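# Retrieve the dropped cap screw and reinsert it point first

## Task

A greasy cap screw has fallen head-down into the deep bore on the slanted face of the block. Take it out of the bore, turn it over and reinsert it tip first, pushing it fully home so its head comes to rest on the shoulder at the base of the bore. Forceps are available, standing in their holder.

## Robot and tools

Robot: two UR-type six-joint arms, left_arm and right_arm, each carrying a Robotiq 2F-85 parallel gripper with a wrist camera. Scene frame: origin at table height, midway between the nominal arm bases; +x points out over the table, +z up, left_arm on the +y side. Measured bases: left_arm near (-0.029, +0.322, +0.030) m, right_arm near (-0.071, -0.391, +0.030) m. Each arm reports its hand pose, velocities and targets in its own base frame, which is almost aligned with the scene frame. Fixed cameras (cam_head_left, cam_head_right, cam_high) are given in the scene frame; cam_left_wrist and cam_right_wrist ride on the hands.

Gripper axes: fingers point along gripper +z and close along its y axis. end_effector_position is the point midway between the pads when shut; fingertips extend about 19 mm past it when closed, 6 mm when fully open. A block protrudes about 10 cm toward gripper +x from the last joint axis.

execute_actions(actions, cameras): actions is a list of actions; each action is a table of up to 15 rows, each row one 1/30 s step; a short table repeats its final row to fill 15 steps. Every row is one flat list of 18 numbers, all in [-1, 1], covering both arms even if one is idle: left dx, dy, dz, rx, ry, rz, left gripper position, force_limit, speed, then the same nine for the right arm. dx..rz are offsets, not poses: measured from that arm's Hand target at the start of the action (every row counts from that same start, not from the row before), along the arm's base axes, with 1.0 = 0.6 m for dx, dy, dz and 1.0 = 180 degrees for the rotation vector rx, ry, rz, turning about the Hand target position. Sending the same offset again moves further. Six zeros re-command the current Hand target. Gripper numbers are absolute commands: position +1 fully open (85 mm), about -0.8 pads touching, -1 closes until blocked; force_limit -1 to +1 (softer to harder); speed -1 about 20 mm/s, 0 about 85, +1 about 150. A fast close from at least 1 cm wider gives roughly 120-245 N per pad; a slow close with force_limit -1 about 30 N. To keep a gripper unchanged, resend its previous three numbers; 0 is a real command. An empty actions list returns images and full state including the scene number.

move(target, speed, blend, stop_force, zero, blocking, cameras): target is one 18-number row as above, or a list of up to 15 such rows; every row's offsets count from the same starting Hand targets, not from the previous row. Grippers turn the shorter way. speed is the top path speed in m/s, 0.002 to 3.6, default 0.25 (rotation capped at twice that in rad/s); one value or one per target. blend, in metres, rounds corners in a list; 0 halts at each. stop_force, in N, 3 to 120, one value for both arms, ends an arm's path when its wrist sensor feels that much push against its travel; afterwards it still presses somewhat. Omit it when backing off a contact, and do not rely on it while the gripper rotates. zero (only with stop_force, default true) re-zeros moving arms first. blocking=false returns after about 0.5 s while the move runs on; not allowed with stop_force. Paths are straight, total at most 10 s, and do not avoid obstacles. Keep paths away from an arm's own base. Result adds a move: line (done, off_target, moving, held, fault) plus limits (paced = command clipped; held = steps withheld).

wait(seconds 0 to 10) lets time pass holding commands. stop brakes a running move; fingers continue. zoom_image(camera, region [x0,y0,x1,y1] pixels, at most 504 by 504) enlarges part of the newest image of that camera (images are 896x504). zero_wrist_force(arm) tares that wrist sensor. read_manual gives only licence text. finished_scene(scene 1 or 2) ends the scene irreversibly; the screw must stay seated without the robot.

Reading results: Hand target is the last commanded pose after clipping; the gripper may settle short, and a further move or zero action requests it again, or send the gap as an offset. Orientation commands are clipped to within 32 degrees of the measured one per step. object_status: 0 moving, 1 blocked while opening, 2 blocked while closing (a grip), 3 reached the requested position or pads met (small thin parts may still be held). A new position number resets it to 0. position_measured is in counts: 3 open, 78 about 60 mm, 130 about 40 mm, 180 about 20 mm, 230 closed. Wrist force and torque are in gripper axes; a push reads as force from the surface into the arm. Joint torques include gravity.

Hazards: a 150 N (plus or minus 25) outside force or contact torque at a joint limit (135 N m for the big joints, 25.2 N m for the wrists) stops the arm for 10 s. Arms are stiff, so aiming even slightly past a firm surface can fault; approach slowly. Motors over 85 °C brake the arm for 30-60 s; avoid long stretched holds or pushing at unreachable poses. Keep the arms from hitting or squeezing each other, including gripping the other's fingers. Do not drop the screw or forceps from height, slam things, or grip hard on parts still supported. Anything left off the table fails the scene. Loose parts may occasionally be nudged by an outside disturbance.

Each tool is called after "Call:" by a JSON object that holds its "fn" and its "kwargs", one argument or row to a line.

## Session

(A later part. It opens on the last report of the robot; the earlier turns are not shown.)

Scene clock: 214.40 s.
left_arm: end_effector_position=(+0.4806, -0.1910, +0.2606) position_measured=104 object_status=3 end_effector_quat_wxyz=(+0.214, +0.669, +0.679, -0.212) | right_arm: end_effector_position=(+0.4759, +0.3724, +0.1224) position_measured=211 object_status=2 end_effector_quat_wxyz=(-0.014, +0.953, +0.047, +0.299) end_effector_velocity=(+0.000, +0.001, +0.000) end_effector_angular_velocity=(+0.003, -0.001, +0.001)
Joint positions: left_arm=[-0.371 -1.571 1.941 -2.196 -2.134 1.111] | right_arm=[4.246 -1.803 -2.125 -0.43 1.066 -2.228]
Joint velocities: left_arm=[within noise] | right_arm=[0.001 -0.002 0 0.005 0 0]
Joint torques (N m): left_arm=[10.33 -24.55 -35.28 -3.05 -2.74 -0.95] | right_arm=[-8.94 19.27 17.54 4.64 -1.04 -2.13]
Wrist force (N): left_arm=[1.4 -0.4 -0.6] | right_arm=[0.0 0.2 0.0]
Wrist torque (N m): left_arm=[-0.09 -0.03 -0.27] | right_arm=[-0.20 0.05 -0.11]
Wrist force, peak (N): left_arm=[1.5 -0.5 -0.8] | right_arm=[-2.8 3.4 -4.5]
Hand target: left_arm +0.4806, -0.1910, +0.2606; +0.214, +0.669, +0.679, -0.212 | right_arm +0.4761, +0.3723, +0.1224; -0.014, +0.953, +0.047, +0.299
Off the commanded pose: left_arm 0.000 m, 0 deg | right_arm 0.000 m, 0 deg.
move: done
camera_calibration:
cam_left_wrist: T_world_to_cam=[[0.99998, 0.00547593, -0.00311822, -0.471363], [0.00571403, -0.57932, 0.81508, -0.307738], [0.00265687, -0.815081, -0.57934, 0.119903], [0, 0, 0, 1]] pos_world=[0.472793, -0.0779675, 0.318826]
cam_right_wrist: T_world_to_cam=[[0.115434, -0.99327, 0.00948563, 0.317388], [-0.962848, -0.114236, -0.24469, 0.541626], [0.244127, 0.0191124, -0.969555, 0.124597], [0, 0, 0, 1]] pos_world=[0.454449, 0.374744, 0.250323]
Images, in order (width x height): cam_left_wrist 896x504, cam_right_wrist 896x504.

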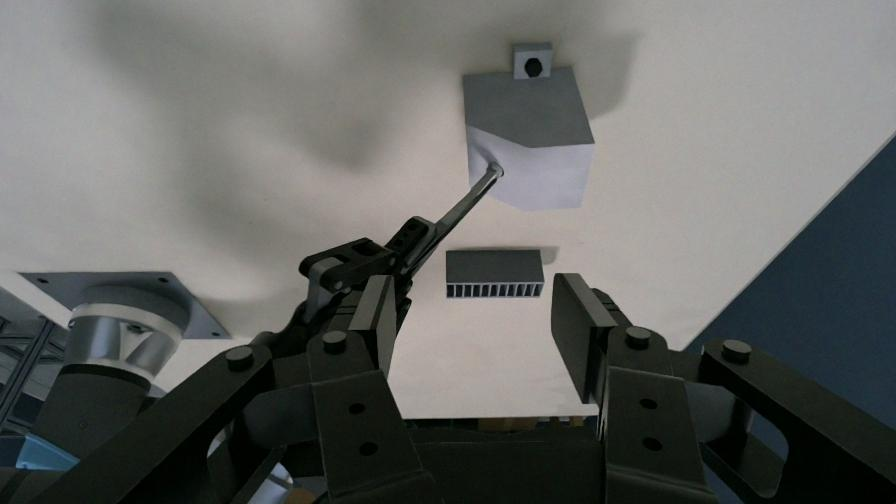

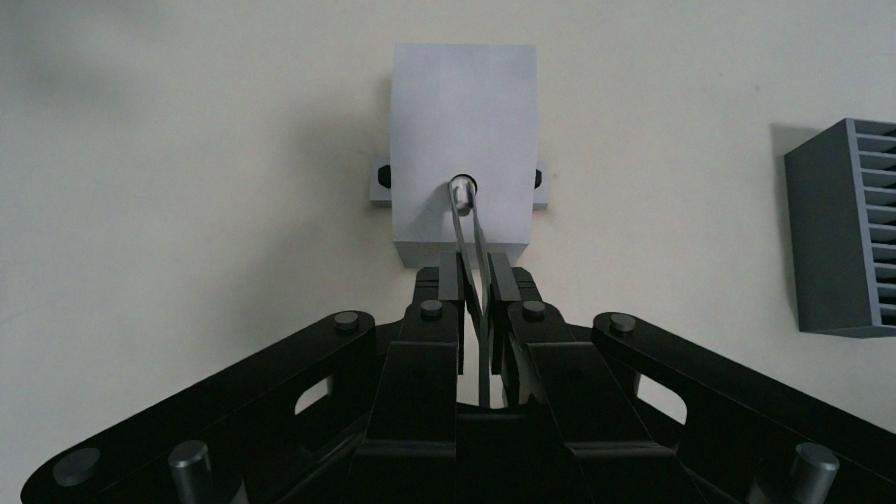

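Call:
{"fn": "move", "kwargs": {
  "target": [0,0,0,0,0,0,0.2,0,0,-0.0476,-0.0046,0.0683,0,0,0,-0.8,-1,-1],
  "speed": 0.05,
  "cameras": ["cam_right_wrist","cam_left_wrist"]
}}

Call:
{"fn": "zoom_image", "kwargs": {
  "camera": "cam_left_wrist",
  "region": [400, 150, 540, 290]
}}

Call:
{"fn": "zoom_image", "kwargs": {
  "camera": "cam_right_wrist",
  "region": [410, 140, 510, 240]
}}

Scene clock: 230.40 s.
left_arm: end_effector_position=(+0.4806, -0.1910, +0.2606) position_measured=104 object_status=3 end_effector_quat_wxyz=(+0.214, +0.669, +0.679, -0.212) | right_arm: end_effector_position=(+0.4474, +0.3696, +0.1634) position_measured=211 object_status=2 end_effector_quat_wxyz=(-0.014, +0.953, +0.047, +0.299)
Joint positions: left_arm=[-0.371 -1.571 1.941 -2.196 -2.134 1.111] | right_arm=[4.3 -1.675 -2.134 -0.576 1.048 -2.17]
Joint torques (N m): left_arm=[10.73 -23.28 -33.91 -2.8 -2.62 -0.91] | right_arm=[-12.7 16.24 15.9 4.59 0.22 -2.83]
Wrist force (N): left_arm=[1.2 -0.4 -0.5] | right_arm=[0.1 -0.7 0.2]
Wrist torque (N m): left_arm=[-0.08 0.00 -0.27] | right_arm=[-0.14 0.02 -0.07]
Wrist force, peak (N): left_arm=[1.6 -0.5 -0.7] | right_arm=[-0.6 -0.1 0.9]
Hand target: left_arm +0.4806, -0.1910, +0.2606; +0.214, +0.669, +0.679, -0.212 | right_arm +0.4475, +0.3696, +0.1634; -0.014, +0.953, +0.047, +0.299
Off the commanded pose: left_arm 0.000 m, 0 deg | right_arm 0.000 m, 0 deg.
move: done
camera_calibration:
cam_left_wrist: T_world_to_cam=[[0.99998, 0.00547593, -0.00311822, -0.471363], [0.00571403, -0.57932, 0.81508, -0.307738], [0.00265687, -0.815081, -0.57934, 0.119903], [0, 0, 0, 1]] pos_world=[0.472793, -0.0779675, 0.318826]
cam_right_wrist: T_world_to_cam=[[0.115526, -0.993259, 0.00952103, 0.317553], [-0.962814, -0.114332, -0.244782, 0.523957], [0.244221, 0.0191118, -0.969531, 0.17131], [0, 0, 0, 1]] pos_world=[0.425949, 0.372043, 0.291323]
Images, in order (width x height): cam_left_wrist 896x504, cam_right_wrist 896x504.

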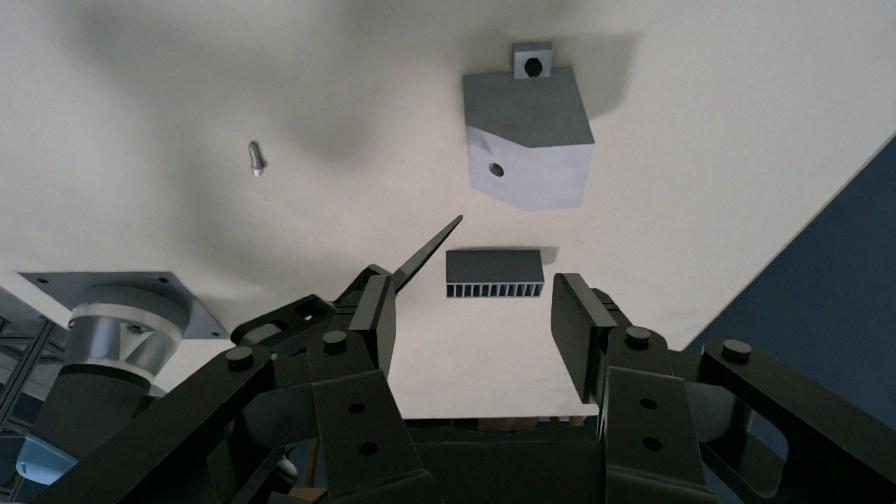

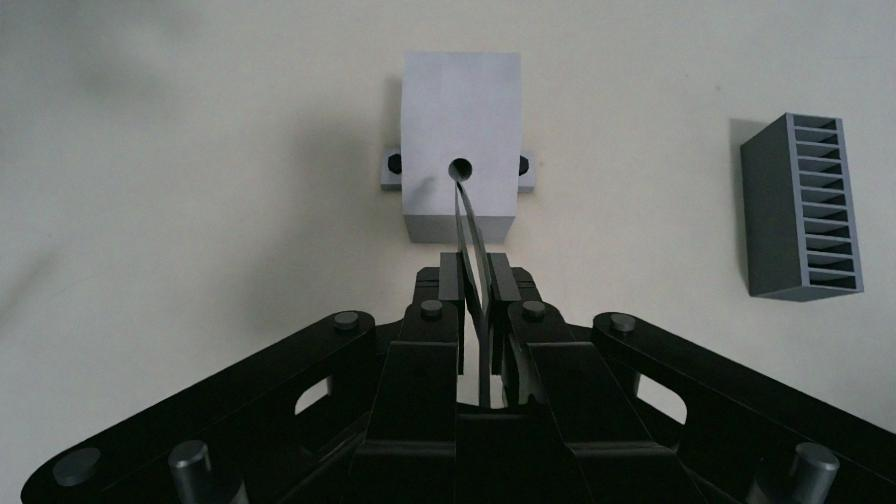

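Scaled by 3.600 from the camera's 896x504 image, which has a finer 1280x720 frame.

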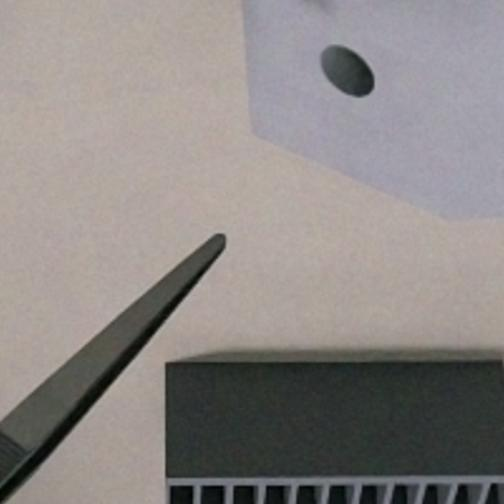

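Scaled by 5.040 from the camera's 896x504 image, which has a finer 1280x720 frame.

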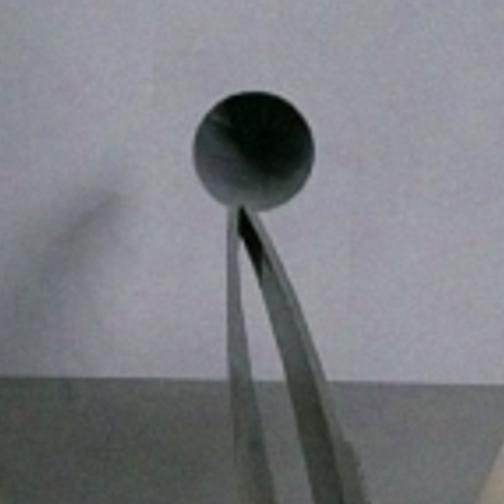

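Call:
{"fn": "zoom_image", "kwargs": {
  "camera": "cam_left_wrist",
  "region": [227, 130, 287, 190]
}}

Scaled by 8.400 from the camera's 896x504 image, which has a finer 1280x720 frame.

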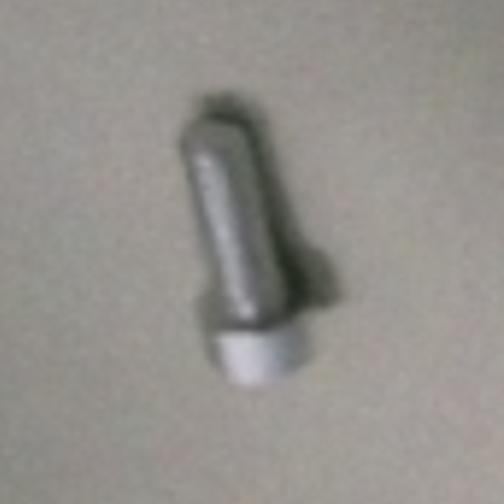

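Call:
{"fn": "move", "kwargs": {
  "target": [0,0,0,0,0,0,0.2,0,0,0,-0.4,0.2,0,0,0,-0.8,-1,-1],
  "speed": 0.25
}}

Call:
{"fn": "move", "kwargs": {
  "target": [-0.335,-0.3,-0.05,0.305,-0.0384,-0.0814,0.2,0,0,0,0,0,0,0,0,-0.8,-1,-1],
  "speed": 0.25,
  "cameras": ["cam_left_wrist"]
}}

Scene clock: 245.90 s.
left_arm: end_effector_position=(+0.4806, -0.1910, +0.2606) position_measured=104 object_status=3 end_effector_quat_wxyz=(+0.214, +0.669, +0.679, -0.212) | right_arm: end_effector_position=(+0.4475, +0.1297, +0.2835) position_measured=211 object_status=2 end_effector_quat_wxyz=(-0.014, +0.953, +0.047, +0.299)
Joint positions: left_arm=[-0.371 -1.571 1.941 -2.196 -2.134 1.111] | right_arm=[3.934 -1.154 -2.255 -0.813 1.195 -2.542]
Joint torques (N m): left_arm=[9.8 -21.68 -34.76 -2.87 -2.59 -0.83] | right_arm=[-9.54 13.71 13.56 2.94 -1.38 -2.06]
Wrist force (N): left_arm=[1.4 -0.5 -0.8] | right_arm=[0.1 -0.5 0.0]
Wrist torque (N m): left_arm=[-0.10 -0.04 -0.27] | right_arm=[-0.13 0.01 -0.12]
Wrist force, peak (N): left_arm=[1.5 -0.6 -0.9] | right_arm=[-0.6 -3.3 1.1]
Hand target: left_arm +0.4806, -0.1910, +0.2606; +0.214, +0.669, +0.679, -0.212 | right_arm +0.4475, +0.1296, +0.2834; -0.014, +0.953, +0.047, +0.299
Off the commanded pose: left_arm 0.000 m, 0 deg | right_arm 0.000 m, 0 deg.
move: done

Scene clock: 248.40 s.
left_arm: end_effector_position=(+0.2796, -0.3709, +0.2306) position_measured=104 object_status=3 end_effector_quat_wxyz=(-0.107, +0.781, +0.599, +0.138) | right_arm: end_effector_position=(+0.4475, +0.1296, +0.2834) position_measured=211 object_status=2 end_effector_quat_wxyz=(-0.014, +0.953, +0.047, +0.299)
Joint positions: left_arm=[-1.315 -1.504 1.721 -1.48 -1.401 0.492] | right_arm=[3.934 -1.153 -2.256 -0.813 1.196 -2.543]
Joint torques (N m): left_arm=[-8.79 -21.13 -27.62 -0.59 -0.89 -1.11] | right_arm=[-12.93 14.57 14.08 1.67 1.35 -2.67]
Wrist force (N): left_arm=[-0.4 0.7 0.1] | right_arm=[0.2 -0.7 0.0]
Wrist torque (N m): left_arm=[0.11 0.05 -0.07] | right_arm=[-0.15 -0.01 -0.09]
Wrist force, peak (N): left_arm=[2.9 0.7 -1.6] | right_arm=[0.2 -0.9 0.2]
Hand target: left_arm +0.2796, -0.3710, +0.2306; -0.107, +0.781, +0.599, +0.138 | right_arm +0.4475, +0.1296, +0.2834; -0.014, +0.953, +0.047, +0.299
Off the commanded pose: left_arm 0.000 m, 0 deg | right_arm 0.000 m, 0 deg.
move: done
camera_calibration:
cam_left_wrist: T_world_to_cam=[[0.964787, -0.262898, -0.00836847, -0.358017], [-0.262973, -0.964754, -0.009738, -0.264035], [-0.00551341, 0.0115958, -0.999918, 0.362193], [0, 0, 0, 1]] pos_world=[0.277973, -0.353051, 0.356596]
Images, in order (width x height): cam_left_wrist 896x504.

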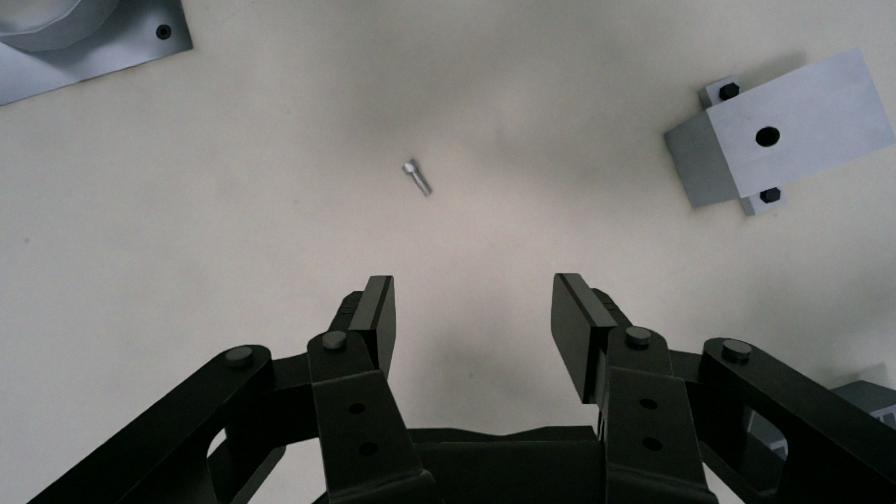

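Call:
{"fn": "wait", "kwargs": {
  "seconds": 0.1,
  "cameras": ["cam_left_wrist"]
}}

Call:
{"fn": "zoom_image", "kwargs": {
  "camera": "cam_left_wrist",
  "region": [380, 140, 460, 220]
}}

Scene clock: 253.20 s.
left_arm: end_effector_position=(+0.2796, -0.3710, +0.2306) position_measured=104 object_status=3 end_effector_quat_wxyz=(-0.107, +0.781, +0.599, +0.138) | right_arm: end_effector_position=(+0.4475, +0.1296, +0.2834) position_measured=211 object_status=2 end_effector_quat_wxyz=(-0.014, +0.953, +0.047, +0.299)
Joint positions: left_arm=[-1.315 -1.504 1.721 -1.479 -1.401 0.491] | right_arm=[3.934 -1.153 -2.256 -0.813 1.196 -2.543]
Joint torques (N m): left_arm=[-9.62 -18.95 -35.34 -0.86 1.74 -1.67] | right_arm=[-12.57 14.64 14.28 1.71 1.35 -2.52]
Wrist force (N): left_arm=[-0.4 0.9 0.2] | right_arm=[0.3 -0.6 -0.2]
Wrist torque (N m): left_arm=[0.14 0.06 -0.06] | right_arm=[-0.13 -0.03 -0.09]
Wrist force, peak (N): left_arm=[-0.6 0.9 0.2] | right_arm=[0.5 -0.7 0.0]
Hand target: left_arm +0.2796, -0.3710, +0.2306; -0.107, +0.781, +0.599, +0.138 | right_arm +0.4475, +0.1296, +0.2834; -0.014, +0.953, +0.047, +0.299
Tool commands: left_gripper/position=+0.2 left_gripper/force_limit=+0.0 left_gripper/speed=+0.0 right_gripper/position=-0.8 right_gripper/force_limit=-1.0 right_gripper/speed=-1.0
Off the commanded pose: left_arm 0.000 m, 0 deg | right_arm 0.000 m, 0 deg.
wait: 0.10 s; at rest from the start
camera_calibration:
cam_left_wrist: T_world_to_cam=[[0.964788, -0.262897, -0.00832457, -0.358059], [-0.262973, -0.964752, -0.00995722, -0.264052], [-0.00541343, 0.0117957, -0.999916, 0.362236], [0, 0, 0, 1]] pos_world=[0.277974, -0.35315, 0.356596]
Images, in order (width x height): cam_left_wrist 896x504.

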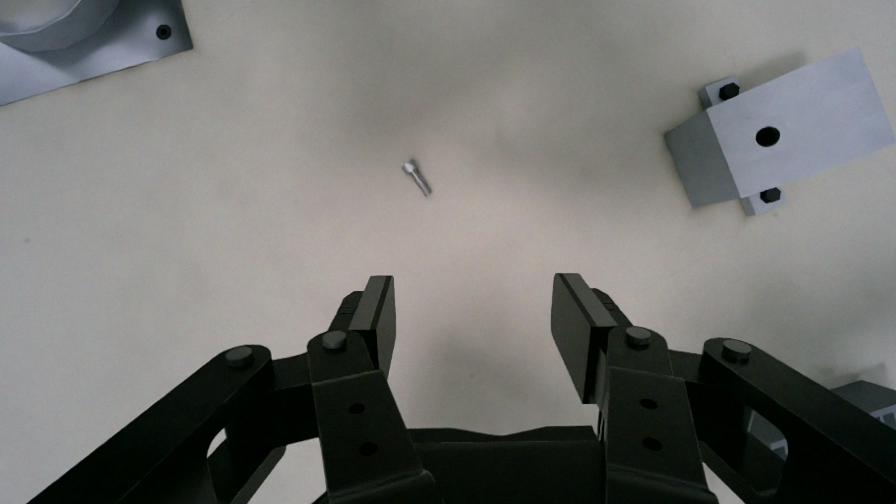

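Scaled by 6.300 from the camera's 896x504 image, which has a finer 1280x720 frame.

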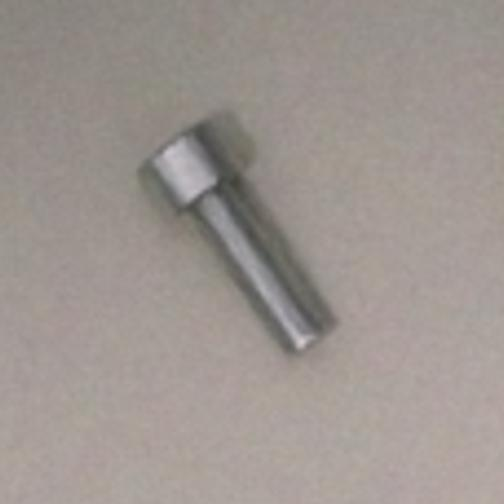

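Call:
{"fn": "move", "kwargs": {
  "target": [-0.01,0.08,0,0,0,-0.4008,0,0,0,0,0,0,0,0,0,-0.8,-1,-1],
  "speed": 0.4
}}

Call:
{"fn": "move", "kwargs": {
  "target": [-0.019,0.107,-0.1,0,0,-0.4008,0,0,0,0,0,0,0,0,0,-0.8,-1,-1],
  "speed": 0.4
}}

Call:
{"fn": "move", "kwargs": {
  "target": [0,0,-0.167,0.052,0.0196,0,0,0,0,0,0,0,0,0,0,-0.8,-1,-1],
  "speed": 0.2,
  "cameras": ["cam_left_wrist"]
}}

Scene clock: 277.47 s.
left_arm: end_effector_position=(+0.2735, -0.3229, +0.2305) position_measured=129 object_status=3 end_effector_quat_wxyz=(-0.005, +0.984, +0.024, +0.174) end_effector_velocity=(+0.000, +0.001, +0.000) end_effector_angular_velocity=(+0.005, -0.002, -0.006) | right_arm: end_effector_position=(+0.4475, +0.1296, +0.2834) position_measured=211 object_status=2 end_effector_quat_wxyz=(-0.014, +0.953, +0.047, +0.299)
Joint positions: left_arm=[-1.418 -1.874 2.131 -1.865 -1.222 1.681] | right_arm=[3.934 -1.153 -2.256 -0.813 1.196 -2.543]
Joint velocities: left_arm=[0 0 0.001 0.002 0.002 0.007] | right_arm=[within noise]
Joint torques (N m): left_arm=[-0.47 -11.2 -33.29 -3.25 2.46 1.4] | right_arm=[-12.85 14.11 14.33 1.77 1.29 -2.53]
Wrist force (N): left_arm=[-0.2 0.6 0.1] | right_arm=[0.3 -0.5 0.0]
Wrist torque (N m): left_arm=[0.09 0.03 -0.01] | right_arm=[-0.13 -0.03 -0.09]
Wrist force, peak (N): left_arm=[-0.7 1.2 0.4] | right_arm=[0.3 -0.8 -0.1]
Hand target: left_arm +0.2736, -0.3230, +0.2306; -0.005, +0.984, +0.024, +0.174 | right_arm +0.4475, +0.1296, +0.2834; -0.014, +0.953, +0.047, +0.299
Off the commanded pose: left_arm 0.000 m, 0 deg | right_arm 0.000 m, 0 deg.
move: done

Scene clock: 279.63 s.
left_arm: end_effector_position=(+0.2622, -0.2587, +0.1705) position_measured=129 object_status=3 end_effector_quat_wxyz=(+0.099, +0.810, -0.560, +0.144) | right_arm: end_effector_position=(+0.4475, +0.1296, +0.2834) position_measured=211 object_status=2 end_effector_quat_wxyz=(-0.014, +0.953, +0.047, +0.299)
Joint positions: left_arm=[-1.13 -2.04 2.471 -2.351 -1.597 3.217] | right_arm=[3.934 -1.153 -2.256 -0.813 1.196 -2.543]
Joint torques (N m): left_arm=[-2.55 -11.68 -36.33 -2.1 -0.98 1.63] | right_arm=[-12.59 14.62 13.66 1.78 1.2 -2.46]
Wrist force (N): left_arm=[-0.3 0.6 -0.3] | right_arm=[0.2 -0.5 0.0]
Wrist torque (N m): left_arm=[0.08 0.04 -0.06] | right_arm=[-0.12 -0.02 -0.09]
Wrist force, peak (N): left_arm=[0.1 1.3 -0.3] | right_arm=[0.4 -0.9 -0.1]
Hand target: left_arm +0.2622, -0.2588, +0.1706; +0.099, +0.810, -0.560, +0.144 | right_arm +0.4475, +0.1296, +0.2834; -0.014, +0.953, +0.047, +0.299
Off the commanded pose: left_arm 0.000 m, 0 deg | right_arm 0.000 m, 0 deg.
move: done

Scene clock: 280.63 s.
left_arm: end_effector_position=(+0.2621, -0.2587, +0.0704) position_measured=129 object_status=3 end_effector_quat_wxyz=(+0.049, +0.819, -0.567, +0.073) | right_arm: end_effector_position=(+0.4475, +0.1296, +0.2834) position_measured=211 object_status=2 end_effector_quat_wxyz=(-0.014, +0.953, +0.047, +0.299)
Joint positions: left_arm=[-1.141 -1.758 2.532 -2.52 -1.581 3.209] | right_arm=[3.934 -1.153 -2.256 -0.813 1.196 -2.543]
Joint torques (N m): left_arm=[10.49 -1.7 -27.08 -3.93 -1.9 0.9] | right_arm=[-12.78 13.97 13.89 1.65 1.19 -2.41]
Wrist force (N): left_arm=[0.3 0.5 0.3] | right_arm=[0.3 -0.7 0.0]
Wrist torque (N m): left_arm=[0.07 -0.02 -0.13] | right_arm=[-0.15 -0.03 -0.09]
Wrist force, peak (N): left_arm=[0.5 0.7 -2.6] | right_arm=[0.4 -0.9 0.0]
Hand target: left_arm +0.2622, -0.2588, +0.0704; +0.049, +0.819, -0.567, +0.073 | right_arm +0.4475, +0.1296, +0.2834; -0.014, +0.953, +0.047, +0.299
Off the commanded pose: left_arm 0.000 m, 0 deg | right_arm 0.000 m, 0 deg.
move: done
camera_calibration:
cam_left_wrist: T_world_to_cam=[[-0.937335, -0.348344, -0.00771733, 0.163451], [-0.344829, 0.924247, 0.163888, 0.336036], [-0.0499567, 0.156279, -0.986449, 0.248822], [0, 0, 0, 1]] pos_world=[0.281514, -0.292529, 0.191639]
Images, in order (width x height): cam_left_wrist 896x504.

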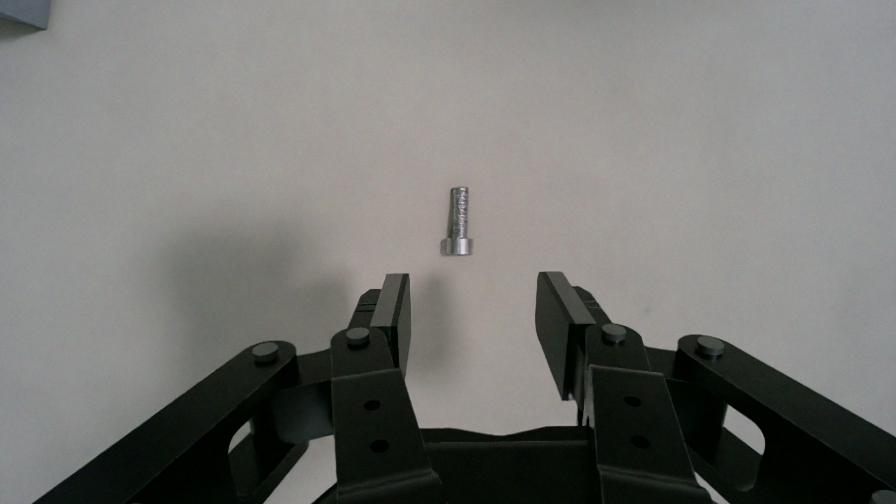

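Call:
{"fn": "move", "kwargs": {
  "target": [0.0022,0.0097,-0.1,0,0,-0.011,-0.2,-1,-1,0,0,0,0,0,0,-0.8,-1,-1],
  "speed": 0.1
}}

Call:
{"fn": "move", "kwargs": {
  "target": [0,0,-0.06,0,0,0,-0.2,-1,-1,0,0,0,0,0,0,-0.8,-1,-1],
  "speed": 0.01,
  "stop_force": 4,
  "cameras": ["cam_left_wrist"]
}}

Call:
{"fn": "zoom_image", "kwargs": {
  "camera": "cam_left_wrist",
  "region": [370, 140, 570, 340]
}}

Scene clock: 291.50 s.
left_arm: end_effector_position=(+0.2635, -0.2528, +0.0104) position_measured=154 object_status=3 end_effector_quat_wxyz=(+0.051, +0.809, -0.581, +0.072) | right_arm: end_effector_position=(+0.4475, +0.1296, +0.2834) position_measured=211 object_status=2 end_effector_quat_wxyz=(-0.014, +0.953, +0.047, +0.299)
Joint positions: left_arm=[-1.124 -1.557 2.613 -2.802 -1.591 3.261] | right_arm=[3.934 -1.153 -2.256 -0.813 1.196 -2.543]
Joint torques (N m): left_arm=[-7.58 -6.16 -24.22 -4.79 0.63 -1.58] | right_arm=[-12.45 13.67 14.16 1.7 1.21 -2.41]
Wrist force (N): left_arm=[0.2 0.5 0.2] | right_arm=[0.2 -0.5 -0.2]
Wrist torque (N m): left_arm=[0.08 -0.02 0.00] | right_arm=[-0.12 -0.02 -0.09]
Wrist force, peak (N): left_arm=[-0.4 0.4 1.5] | right_arm=[0.6 -0.7 0.0]
Hand target: left_arm +0.2635, -0.2529, +0.0104; +0.051, +0.809, -0.581, +0.072 | right_arm +0.4475, +0.1296, +0.2834; -0.014, +0.953, +0.047, +0.299
Off the commanded pose: left_arm 0.000 m, 0 deg | right_arm 0.000 m, 0 deg.
move: done

Scene clock: 294.73 s.
left_arm: end_effector_position=(+0.2635, -0.2529, -0.0106) position_measured=154 object_status=3 end_effector_quat_wxyz=(+0.051, +0.809, -0.581, +0.072) | right_arm: end_effector_position=(+0.4475, +0.1296, +0.2834) position_measured=211 object_status=2 end_effector_quat_wxyz=(-0.014, +0.953, +0.047, +0.299)
Joint positions: left_arm=[-1.124 -1.467 2.631 -2.909 -1.591 3.261] | right_arm=[3.934 -1.153 -2.256 -0.813 1.196 -2.543]
Joint torques (N m): left_arm=[-7.69 -12.16 -22.51 -4.01 1.59 -1.2] | right_arm=[-12.6 14.36 13.87 1.72 1.23 -2.49]
Wrist force (N): left_arm=[0.0 0.7 -5.2] | right_arm=[0.4 -0.5 0.0]
Wrist torque (N m): left_arm=[0.01 -0.06 0.00] | right_arm=[-0.12 -0.04 -0.09]
Wrist force, peak (N): left_arm=[-2.2 1.6 -34.9] | right_arm=[0.3 -0.8 0.3]
Hand target: left_arm +0.2635, -0.2529, -0.0106; +0.051, +0.809, -0.581, +0.072 (not the last commanded pose) | right_arm +0.4475, +0.1296, +0.2834; -0.014, +0.953, +0.047, +0.299
Off the commanded pose: left_arm 0.015 m, 0 deg | right_arm 0.000 m, 0 deg.
move: contact (left_arm)
camera_calibration:
cam_left_wrist: T_world_to_cam=[[-0.948791, -0.315812, -0.00768466, 0.177363], [-0.312744, 0.935588, 0.163911, 0.338782], [-0.0445753, 0.157921, -0.986445, 0.167071], [0, 0, 0, 1]] pos_world=[0.28168, -0.287331, 0.110639]
Images, in order (width x height): cam_left_wrist 896x504.

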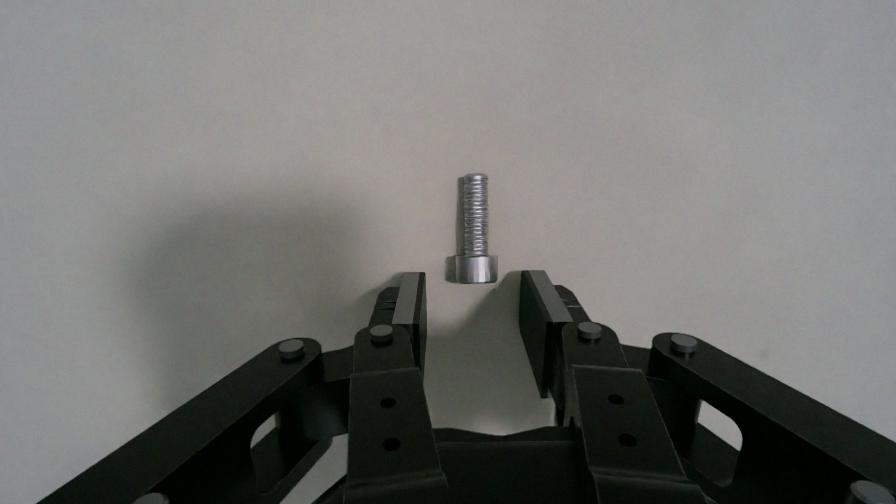

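Scaled by 2.520 from the camera's 896x504 image, which has a finer 1280x720 frame.

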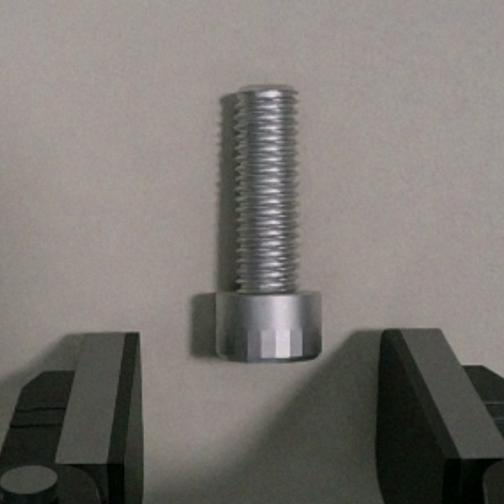

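Call:
{"fn": "move", "kwargs": {
  "target": [0.0016,-0.0047,0.0025,0,0,0,-0.2,-1,-1,0,0,0,0,0,0,-0.8,-1,-1],
  "speed": 0.02
}}

Call:
{"fn": "move", "kwargs": {
  "target": [0,0,0,0,0,0,-1,-0.6,-1,0,0,0,0,0,0,-0.8,-1,-1]
}}

Call:
{"fn": "wait", "kwargs": {
  "seconds": 0.5,
  "cameras": ["cam_left_wrist"]
}}

Call:
{"fn": "zoom_image", "kwargs": {
  "camera": "cam_left_wrist",
  "region": [370, 140, 570, 340]
}}

Scene clock: 300.97 s.
left_arm: end_effector_position=(+0.2645, -0.2558, -0.0091) position_measured=154 object_status=3 end_effector_quat_wxyz=(+0.051, +0.809, -0.581, +0.072) | right_arm: end_effector_position=(+0.4475, +0.1296, +0.2834) position_measured=211 object_status=2 end_effector_quat_wxyz=(-0.014, +0.953, +0.047, +0.299)
Joint positions: left_arm=[-1.125 -1.469 2.623 -2.9 -1.59 3.259] | right_arm=[3.934 -1.153 -2.256 -0.813 1.196 -2.543]
Joint torques (N m): left_arm=[-6.99 -25.59 -12.51 -3.82 1.96 -1.45] | right_arm=[-11.98 14.25 14.09 1.75 1.27 -2.36]
Wrist force (N): left_arm=[0.2 0.6 0.1] | right_arm=[0.3 -0.6 0.0]
Wrist torque (N m): left_arm=[0.09 -0.02 0.00] | right_arm=[-0.14 -0.02 -0.09]
Wrist force, peak (N): left_arm=[-0.2 0.6 -5.5] | right_arm=[0.3 -0.8 -0.2]
Hand target: left_arm +0.2644, -0.2558, -0.0091; +0.051, +0.809, -0.581, +0.072 | right_arm +0.4475, +0.1296, +0.2834; -0.014, +0.953, +0.047, +0.299
Off the commanded pose: left_arm 0.000 m, 0 deg | right_arm 0.000 m, 0 deg.
move: done

Scene clock: 302.17 s.
left_arm: end_effector_position=(+0.2644, -0.2558, -0.0091) position_measured=201 object_status=0 end_effector_quat_wxyz=(+0.051, +0.809, -0.581, +0.072) | right_arm: end_effector_position=(+0.4475, +0.1296, +0.2834) position_measured=211 object_status=2 end_effector_quat_wxyz=(-0.014, +0.953, +0.047, +0.299)
Joint positions: left_arm=[-1.125 -1.469 2.623 -2.9 -1.59 3.259] | right_arm=[3.934 -1.153 -2.256 -0.813 1.196 -2.543]
Joint torques (N m): left_arm=[0.89 -21.3 -3.7 -4.8 1.46 0.74] | right_arm=[-12.38 14.08 14.06 1.71 1.13 -2.34]
Wrist force (N): left_arm=[0.2 0.3 -1.1] | right_arm=[0.2 -0.4 0.0]
Wrist torque (N m): left_arm=[0.06 0.00 0.00] | right_arm=[-0.11 -0.02 -0.09]
Wrist force, peak (N): left_arm=[0.6 0.6 -1.4] | right_arm=[0.3 -0.8 -0.3]
Hand target: left_arm +0.2644, -0.2558, -0.0091; +0.051, +0.809, -0.581, +0.072 | right_arm +0.4475, +0.1296, +0.2834; -0.014, +0.953, +0.047, +0.299
Off the commanded pose: left_arm 0.000 m, 0 deg | right_arm 0.000 m, 0 deg.
move: done

Scene clock: 302.67 s.
left_arm: end_effector_position=(+0.2644, -0.2558, -0.0091) position_measured=201 object_status=2 end_effector_quat_wxyz=(+0.051, +0.809, -0.581, +0.072) | right_arm: end_effector_position=(+0.4475, +0.1296, +0.2834) position_measured=211 object_status=2 end_effector_quat_wxyz=(-0.014, +0.953, +0.047, +0.299)
Joint positions: left_arm=[-1.125 -1.469 2.623 -2.9 -1.59 3.259] | right_arm=[3.934 -1.153 -2.256 -0.813 1.196 -2.543]
Joint torques (N m): left_arm=[4.45 -18.39 -2.28 -4.4 1.16 1.19] | right_arm=[-12.03 13.89 14.02 1.72 1.2 -2.24]
Wrist force (N): left_arm=[0.2 0.6 -1.1] | right_arm=[0.2 -0.6 -0.2]
Wrist torque (N m): left_arm=[0.11 0.01 0.00] | right_arm=[-0.14 -0.01 -0.09]
Wrist force, peak (N): left_arm=[0.6 0.6 -1.4] | right_arm=[0.2 -0.9 -0.2]
Hand target: left_arm +0.2644, -0.2558, -0.0091; +0.051, +0.809, -0.581, +0.072 | right_arm +0.4475, +0.1296, +0.2834; -0.014, +0.953, +0.047, +0.299
Tool commands: left_gripper/position=-1.0 left_gripper/force_limit=-0.6 left_gripper/speed=-1.0 right_gripper/position=-0.8 right_gripper/force_limit=-1.0 right_gripper/speed=-1.0
Off the commanded pose: left_arm 0.000 m, 0 deg | right_arm 0.000 m, 0 deg.
wait: 0.50 s; at rest by 0.17 s
camera_calibration:
cam_left_wrist: T_world_to_cam=[[-0.948821, -0.315723, -0.00766957, 0.177346], [-0.312654, 0.935618, 0.163911, 0.341514], [-0.0445746, 0.15792, -0.986445, 0.169048], [0, 0, 0, 1]] pos_world=[0.28258, -0.290231, 0.112139]
Images, in order (width x height): cam_left_wrist 896x504.

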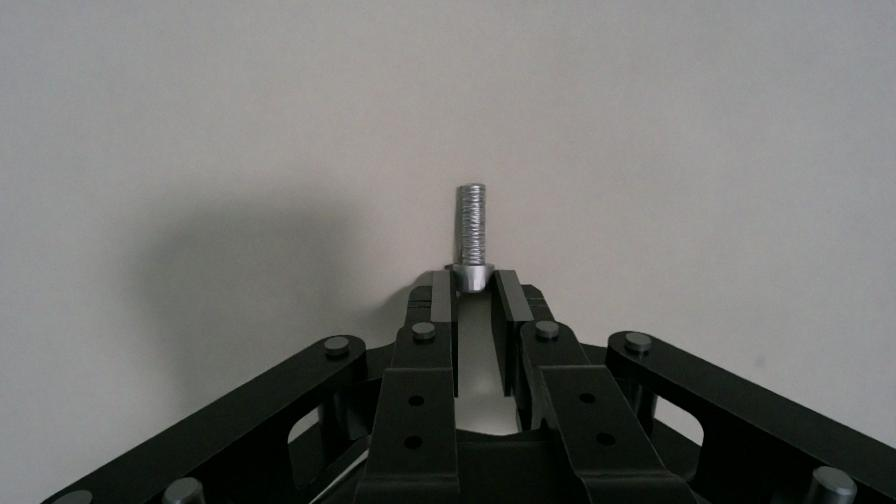

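Scaled by 2.520 from the camera's 896x504 image, which has a finer 1280x720 frame.

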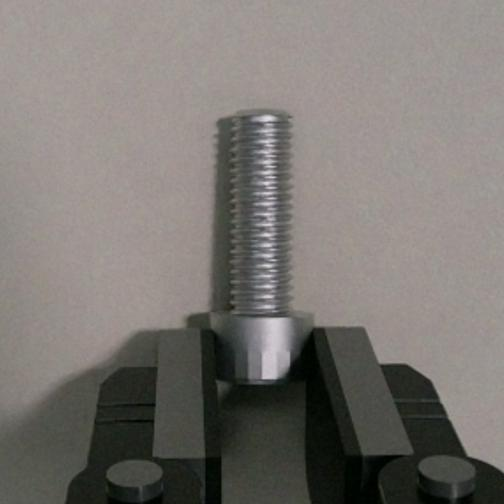

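Call:
{"fn": "move", "kwargs": {
  "target": [0,0,0.15,0,0,0,-1,-0.6,-1,0,-0.25,0,0,0,0,-0.8,-1,-1],
  "speed": 0.12
}}

Call:
{"fn": "move", "kwargs": {
  "target": [0.143,-0.04,0.265,0,0,0.43,-1,-0.6,-1,0,0,0,0,0,0,-0.8,-1,-1],
  "speed": 0.2
}}

Call:
{"fn": "move", "kwargs": {
  "target": [0.15,-0.093,-0.1,-0.0319,0.3039,0,-1,-0.6,-1,0,0,0,0,0,0,-0.8,-1,-1],
  "speed": 0.2,
  "cameras": ["cam_left_wrist","cam_right_wrist","cam_high"]
}}

Scene clock: 311.83 s.
left_arm: end_effector_position=(+0.2645, -0.2558, +0.0809) position_measured=201 object_status=2 end_effector_quat_wxyz=(+0.051, +0.809, -0.581, +0.072) | right_arm: end_effector_position=(+0.4475, -0.0204, +0.2834) position_measured=211 object_status=2 end_effector_quat_wxyz=(-0.014, +0.953, +0.047, +0.299)
Joint positions: left_arm=[-1.125 -1.786 2.514 -2.475 -1.59 3.26] | right_arm=[3.483 -1.113 -2.3 -0.706 1.431 -2.941]
Joint torques (N m): left_arm=[-8.82 -12.89 -11.96 -2.42 1.4 -1.44] | right_arm=[-9.19 12.96 39.83 1.6 -0.58 -0.85]
Wrist force (N): left_arm=[0.1 0.4 0.4] | right_arm=[0.0 -0.7 0.0]
Wrist torque (N m): left_arm=[0.06 0.01 -0.03] | right_arm=[-0.16 0.02 -0.11]
Wrist force, peak (N): left_arm=[0.6 0.7 -1.5] | right_arm=[0.3 -2.3 0.4]
Hand target: left_arm +0.2644, -0.2558, +0.0809; +0.051, +0.809, -0.581, +0.072 | right_arm +0.4475, -0.0204, +0.2834; -0.014, +0.953, +0.047, +0.299
Off the commanded pose: left_arm 0.000 m, 0 deg | right_arm 0.000 m, 0 deg.
move: done

Scene clock: 315.67 s.
left_arm: end_effector_position=(+0.3503, -0.2797, +0.2399) position_measured=201 object_status=2 end_effector_quat_wxyz=(-0.005, +0.995, +0.053, +0.088) | right_arm: end_effector_position=(+0.4475, -0.0204, +0.2834) position_measured=211 object_status=2 end_effector_quat_wxyz=(-0.014, +0.953, +0.047, +0.299)
Joint positions: left_arm=[-1.075 -1.771 2.01 -1.875 -1.408 1.966] | right_arm=[3.483 -1.112 -2.3 -0.706 1.431 -2.941]
Joint torques (N m): left_arm=[-9.67 -25.03 -20.39 -3.43 -1.1 -1.16] | right_arm=[-12.94 12.67 15.14 1.54 1.85 -2.62]
Wrist force (N): left_arm=[0.0 0.7 0.3] | right_arm=[-0.1 -0.6 -0.2]
Wrist torque (N m): left_arm=[0.12 0.02 -0.12] | right_arm=[-0.14 0.03 -0.10]
Wrist force, peak (N): left_arm=[-0.5 0.6 1.0] | right_arm=[0.2 -0.8 -0.2]
Hand target: left_arm +0.3502, -0.2798, +0.2399; -0.005, +0.995, +0.053, +0.088 | right_arm +0.4475, -0.0204, +0.2834; -0.014, +0.953, +0.047, +0.299
Off the commanded pose: left_arm 0.000 m, 0 deg | right_arm 0.000 m, 0 deg.
move: done

Scene clock: 318.57 s.
left_arm: end_effector_position=(+0.4403, -0.3355, +0.1799) position_measured=201 object_status=2 end_effector_quat_wxyz=(+0.019, +0.923, +0.049, -0.382) | right_arm: end_effector_position=(+0.4475, -0.0204, +0.2834) position_measured=211 object_status=2 end_effector_quat_wxyz=(-0.014, +0.953, +0.047, +0.299)
Joint positions: left_arm=[-0.665 -1.014 1.28 -1.214 -2.083 2.539] | right_arm=[3.483 -1.112 -2.3 -0.706 1.431 -2.941]
Joint torques (N m): left_arm=[-10.15 -40.2 -33.25 0.12 -1.14 0.96] | right_arm=[-12.79 12.43 14.74 1.52 1.75 -2.59]
Wrist force (N): left_arm=[1.5 -0.7 -0.4] | right_arm=[0.2 -0.5 -0.1]
Wrist torque (N m): left_arm=[-0.18 0.02 -0.23] | right_arm=[-0.13 -0.01 -0.10]
Wrist force, peak (N): left_arm=[2.8 -0.3 -0.6] | right_arm=[0.2 -0.8 -0.1]
Hand target: left_arm +0.4402, -0.3356, +0.1799; +0.019, +0.923, +0.049, -0.382 | right_arm +0.4475, -0.0204, +0.2834; -0.014, +0.953, +0.047, +0.299
Off the commanded pose: left_arm 0.000 m, 0 deg | right_arm 0.000 m, 0 deg.
move: done
camera_calibration:
cam_left_wrist: T_world_to_cam=[[0.0964682, -0.995334, -0.00188018, -0.368777], [-0.429507, -0.0433319, 0.902023, 0.030348], [-0.897896, -0.086209, -0.431683, 0.569912], [0, 0, 0, 1]] pos_world=[0.560332, -0.31661, 0.217953]
cam_right_wrist: T_world_to_cam=[[0.115434, -0.99327, 0.00948563, -0.0710173], [-0.962848, -0.114236, -0.24469, 0.508804], [0.244127, 0.0191124, -0.969555, 0.295136], [0, 0, 0, 1]] pos_world=[0.426049, -0.0180565, 0.411323]
Images, in order (width x height): cam_high 896x504, cam_left_wrist 896x504, cam_right_wrist 896x504.

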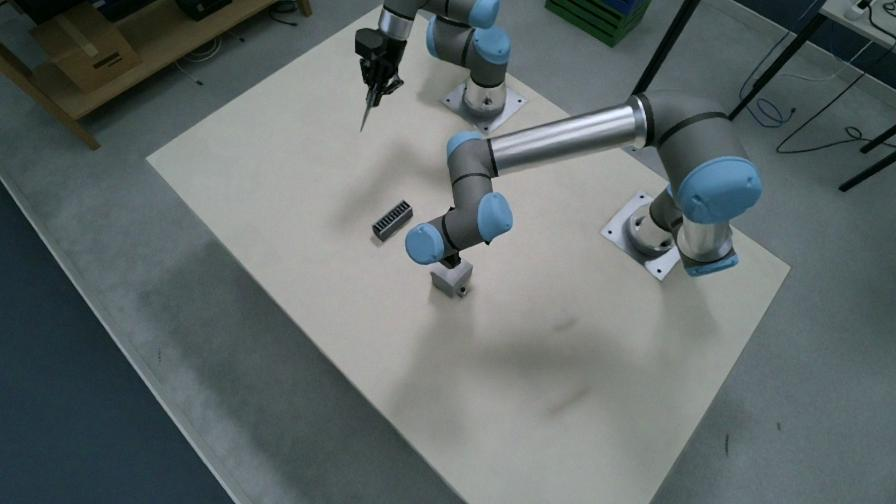

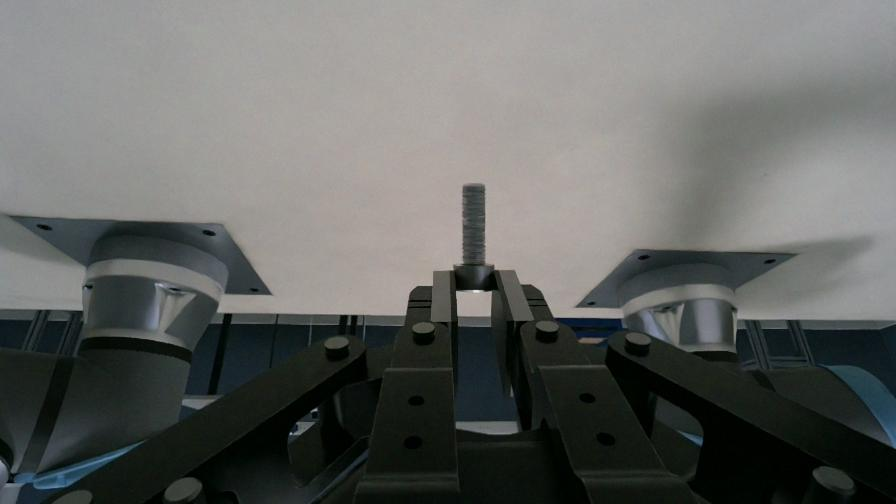

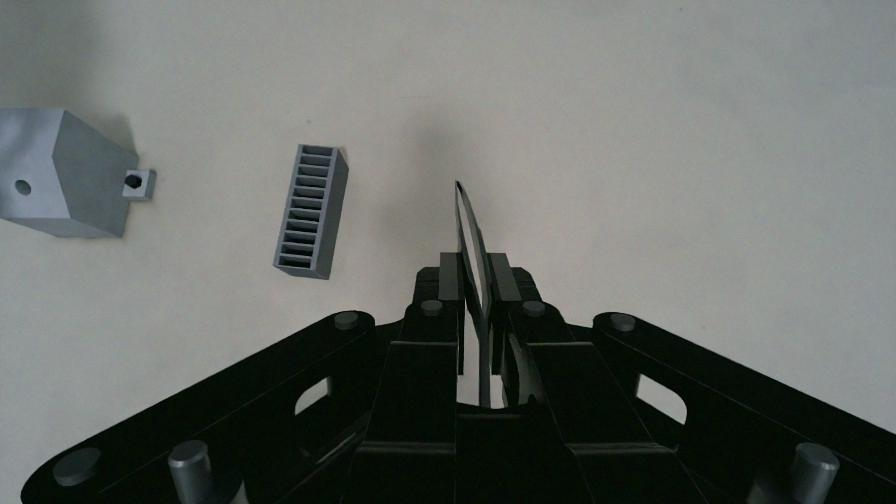

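Call:
{"fn": "move", "kwargs": {
  "target": [0,0,0,0,0,0,-1,-0.6,-1,0,0,0.05,0.289,0.318,-0.458,-0.8,-1,-1],
  "speed": 0.4
}}

Call:
{"fn": "move", "kwargs": {
  "target": [0,0,0,0,0,0,-1,-0.6,-1,0.0625,0.351,-0.105,0,0,0,-0.8,-1,-1],
  "speed": 0.25,
  "cameras": ["cam_right_wrist"]
}}

Scene clock: 335.07 s.
left_arm: end_effector_position=(+0.4402, -0.3356, +0.1799) position_measured=201 object_status=2 end_effector_quat_wxyz=(+0.019, +0.923, +0.049, -0.382) | right_arm: end_effector_position=(+0.4475, -0.0205, +0.3134) position_measured=211 object_status=2 end_effector_quat_wxyz=(-0.211, +0.675, -0.675, -0.211)
Joint positions: left_arm=[-0.665 -1.013 1.28 -1.214 -2.083 2.54] | right_arm=[3.067 -1.503 -1.784 -1.477 2.175 -1.662]
Joint torques (N m): left_arm=[-11.69 -46.25 -24.92 -1.91 -2.64 -0.29] | right_arm=[12.37 29.1 13.76 3.63 2.33 0.91]
Wrist force (N): left_arm=[1.5 -0.8 -0.6] | right_arm=[1.2 -0.6 0.4]
Wrist torque (N m): left_arm=[-0.19 0.01 -0.23] | right_arm=[-0.06 -0.32 -0.12]
Wrist force, peak (N): left_arm=[1.7 -0.8 -0.6] | right_arm=[2.1 -0.6 0.6]
Hand target: left_arm +0.4402, -0.3356, +0.1799; +0.019, +0.923, +0.049, -0.382 | right_arm +0.4475, -0.0204, +0.3134; -0.211, +0.675, -0.675, -0.211
Off the commanded pose: left_arm 0.000 m, 0 deg | right_arm 0.000 m, 0 deg.
move: done

Scene clock: 336.47 s.
left_arm: end_effector_position=(+0.4402, -0.3356, +0.1799) position_measured=201 object_status=2 end_effector_quat_wxyz=(+0.019, +0.923, +0.049, -0.382) | right_arm: end_effector_position=(+0.4850, +0.1901, +0.2504) position_measured=211 object_status=2 end_effector_quat_wxyz=(-0.211, +0.675, -0.674, -0.211)
Joint positions: left_arm=[-0.665 -1.013 1.28 -1.214 -2.083 2.54] | right_arm=[3.508 -1.592 -1.942 -0.935 2.132 -1.134]
Joint torques (N m): left_arm=[-10.23 -47.56 -21.73 -1.93 -2.58 -0.55] | right_arm=[8.72 20.26 41.83 4.55 3.14 2.26]
Wrist force (N): left_arm=[1.5 -0.7 -0.5] | right_arm=[1.6 -0.5 0.8]
Wrist torque (N m): left_arm=[-0.18 0.02 -0.24] | right_arm=[-0.05 -0.38 -0.13]
Wrist force, peak (N): left_arm=[1.8 -0.8 -0.6] | right_arm=[3.7 0.0 -1.9]
Hand target: left_arm +0.4402, -0.3356, +0.1799; +0.019, +0.923, +0.049, -0.382 | right_arm +0.4850, +0.1902, +0.2504; -0.211, +0.675, -0.675, -0.211
Off the commanded pose: left_arm 0.000 m, 0 deg | right_arm 0.000 m, 0 deg.
move: done
camera_calibration:
cam_right_wrist: T_world_to_cam=[[-0.999785, -0.014694, -0.0146311, 0.494935], [-0.0203857, 0.567336, 0.823234, -0.293216], [-0.00379584, 0.823355, -0.567514, 0.116644], [0, 0, 0, 1]] pos_world=[0.489294, 0.0775854, 0.314824]
Images, in order (width x height): cam_right_wrist 896x504.

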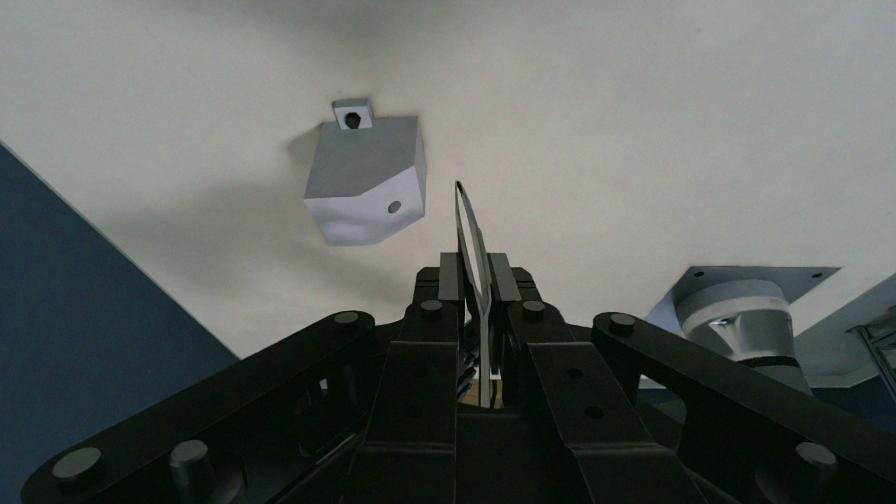

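Call:
{"fn": "move", "kwargs": {
  "target": [0.0655,0.0057,-0.0927,0,0,0,-1,-0.6,-1,-0.05,0,0,0,0,0,-0.8,-1,-1],
  "speed": 0.08,
  "cameras": ["cam_left_wrist","cam_right_wrist"]
}}

Call:
{"fn": "zoom_image", "kwargs": {
  "camera": "cam_right_wrist",
  "region": [310, 150, 470, 310]
}}

Call:
{"fn": "zoom_image", "kwargs": {
  "camera": "cam_left_wrist",
  "region": [370, 40, 570, 240]
}}

Scene clock: 342.57 s.
left_arm: end_effector_position=(+0.4797, -0.3321, +0.1243) position_measured=201 object_status=2 end_effector_quat_wxyz=(+0.019, +0.923, +0.049, -0.381) | right_arm: end_effector_position=(+0.4549, +0.1902, +0.2503) position_measured=211 object_status=2 end_effector_quat_wxyz=(-0.211, +0.675, -0.675, -0.211)
Joint positions: left_arm=[-0.627 -0.89 1.22 -1.261 -2.06 2.574] | right_arm=[3.533 -1.521 -2.016 -0.917 2.126 -1.106]
Joint torques (N m): left_arm=[-9.4 -60.3 -11.59 0.26 -2.34 -1.63] | right_arm=[-9.18 12.34 40.84 1.88 0.43 -2.18]
Wrist force (N): left_arm=[1.3 -0.8 -0.7] | right_arm=[1.6 -0.8 0.5]
Wrist torque (N m): left_arm=[-0.19 0.06 -0.29] | right_arm=[-0.09 -0.39 -0.21]
Wrist force, peak (N): left_arm=[3.1 -0.8 -0.2] | right_arm=[1.6 -1.1 0.8]
Hand target: left_arm +0.4795, -0.3321, +0.1243; +0.019, +0.923, +0.049, -0.382 | right_arm +0.4550, +0.1902, +0.2504; -0.211, +0.675, -0.675, -0.211
Off the commanded pose: left_arm 0.000 m, 0 deg | right_arm 0.000 m, 0 deg.
move: done
camera_calibration:
cam_left_wrist: T_world_to_cam=[[0.0963295, -0.995348, -0.00159341, -0.369166], [-0.429621, -0.0430225, 0.901984, 0.097656], [-0.897857, -0.0862031, -0.431767, 0.581624], [0, 0, 0, 1]] pos_world=[0.599731, -0.31311, 0.162453]
cam_right_wrist: T_world_to_cam=[[-0.999791, -0.0145236, -0.0143844, 0.464755], [-0.0200858, 0.56734, 0.823239, -0.293945], [-0.00379553, 0.823356, -0.567513, 0.11639], [0, 0, 0, 1]] pos_world=[0.459196, 0.0776861, 0.314725]
Images, in order (width x height): cam_left_wrist 896x504, cam_right_wrist 896x504.

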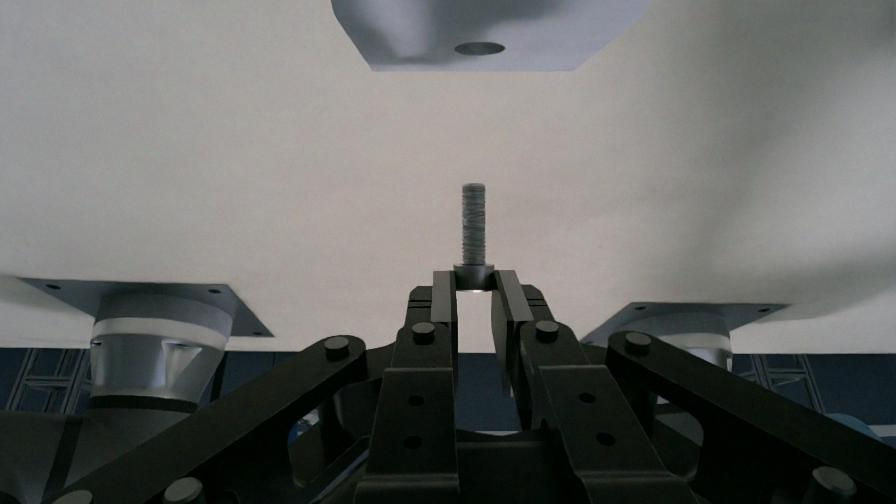

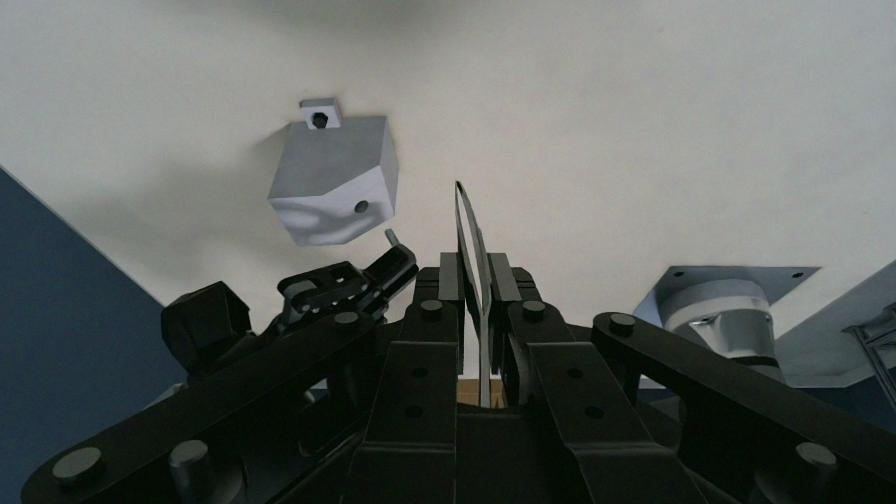

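Scaled by 3.150 from the camera's 896x504 image, which has a finer 1280x720 frame.

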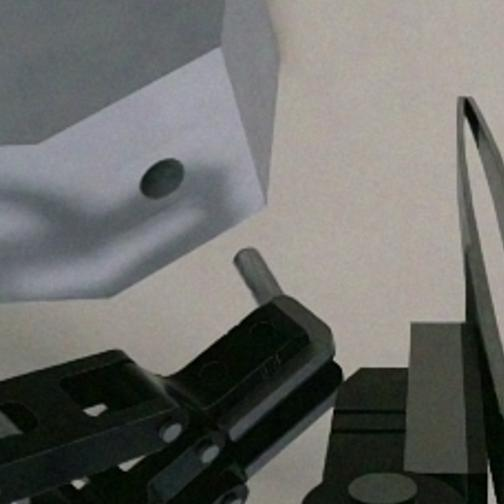

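Scaled by 2.520 from the camera's 896x504 image, which has a finer 1280x720 frame.

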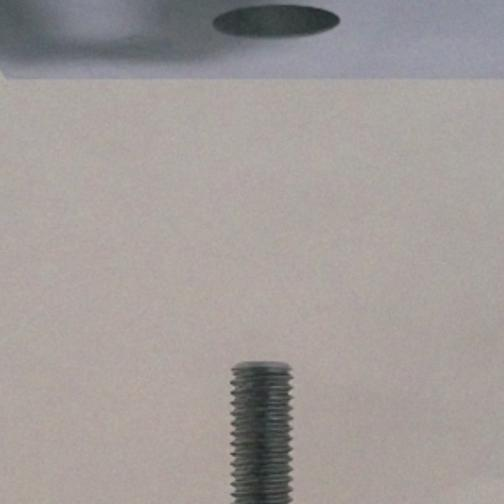

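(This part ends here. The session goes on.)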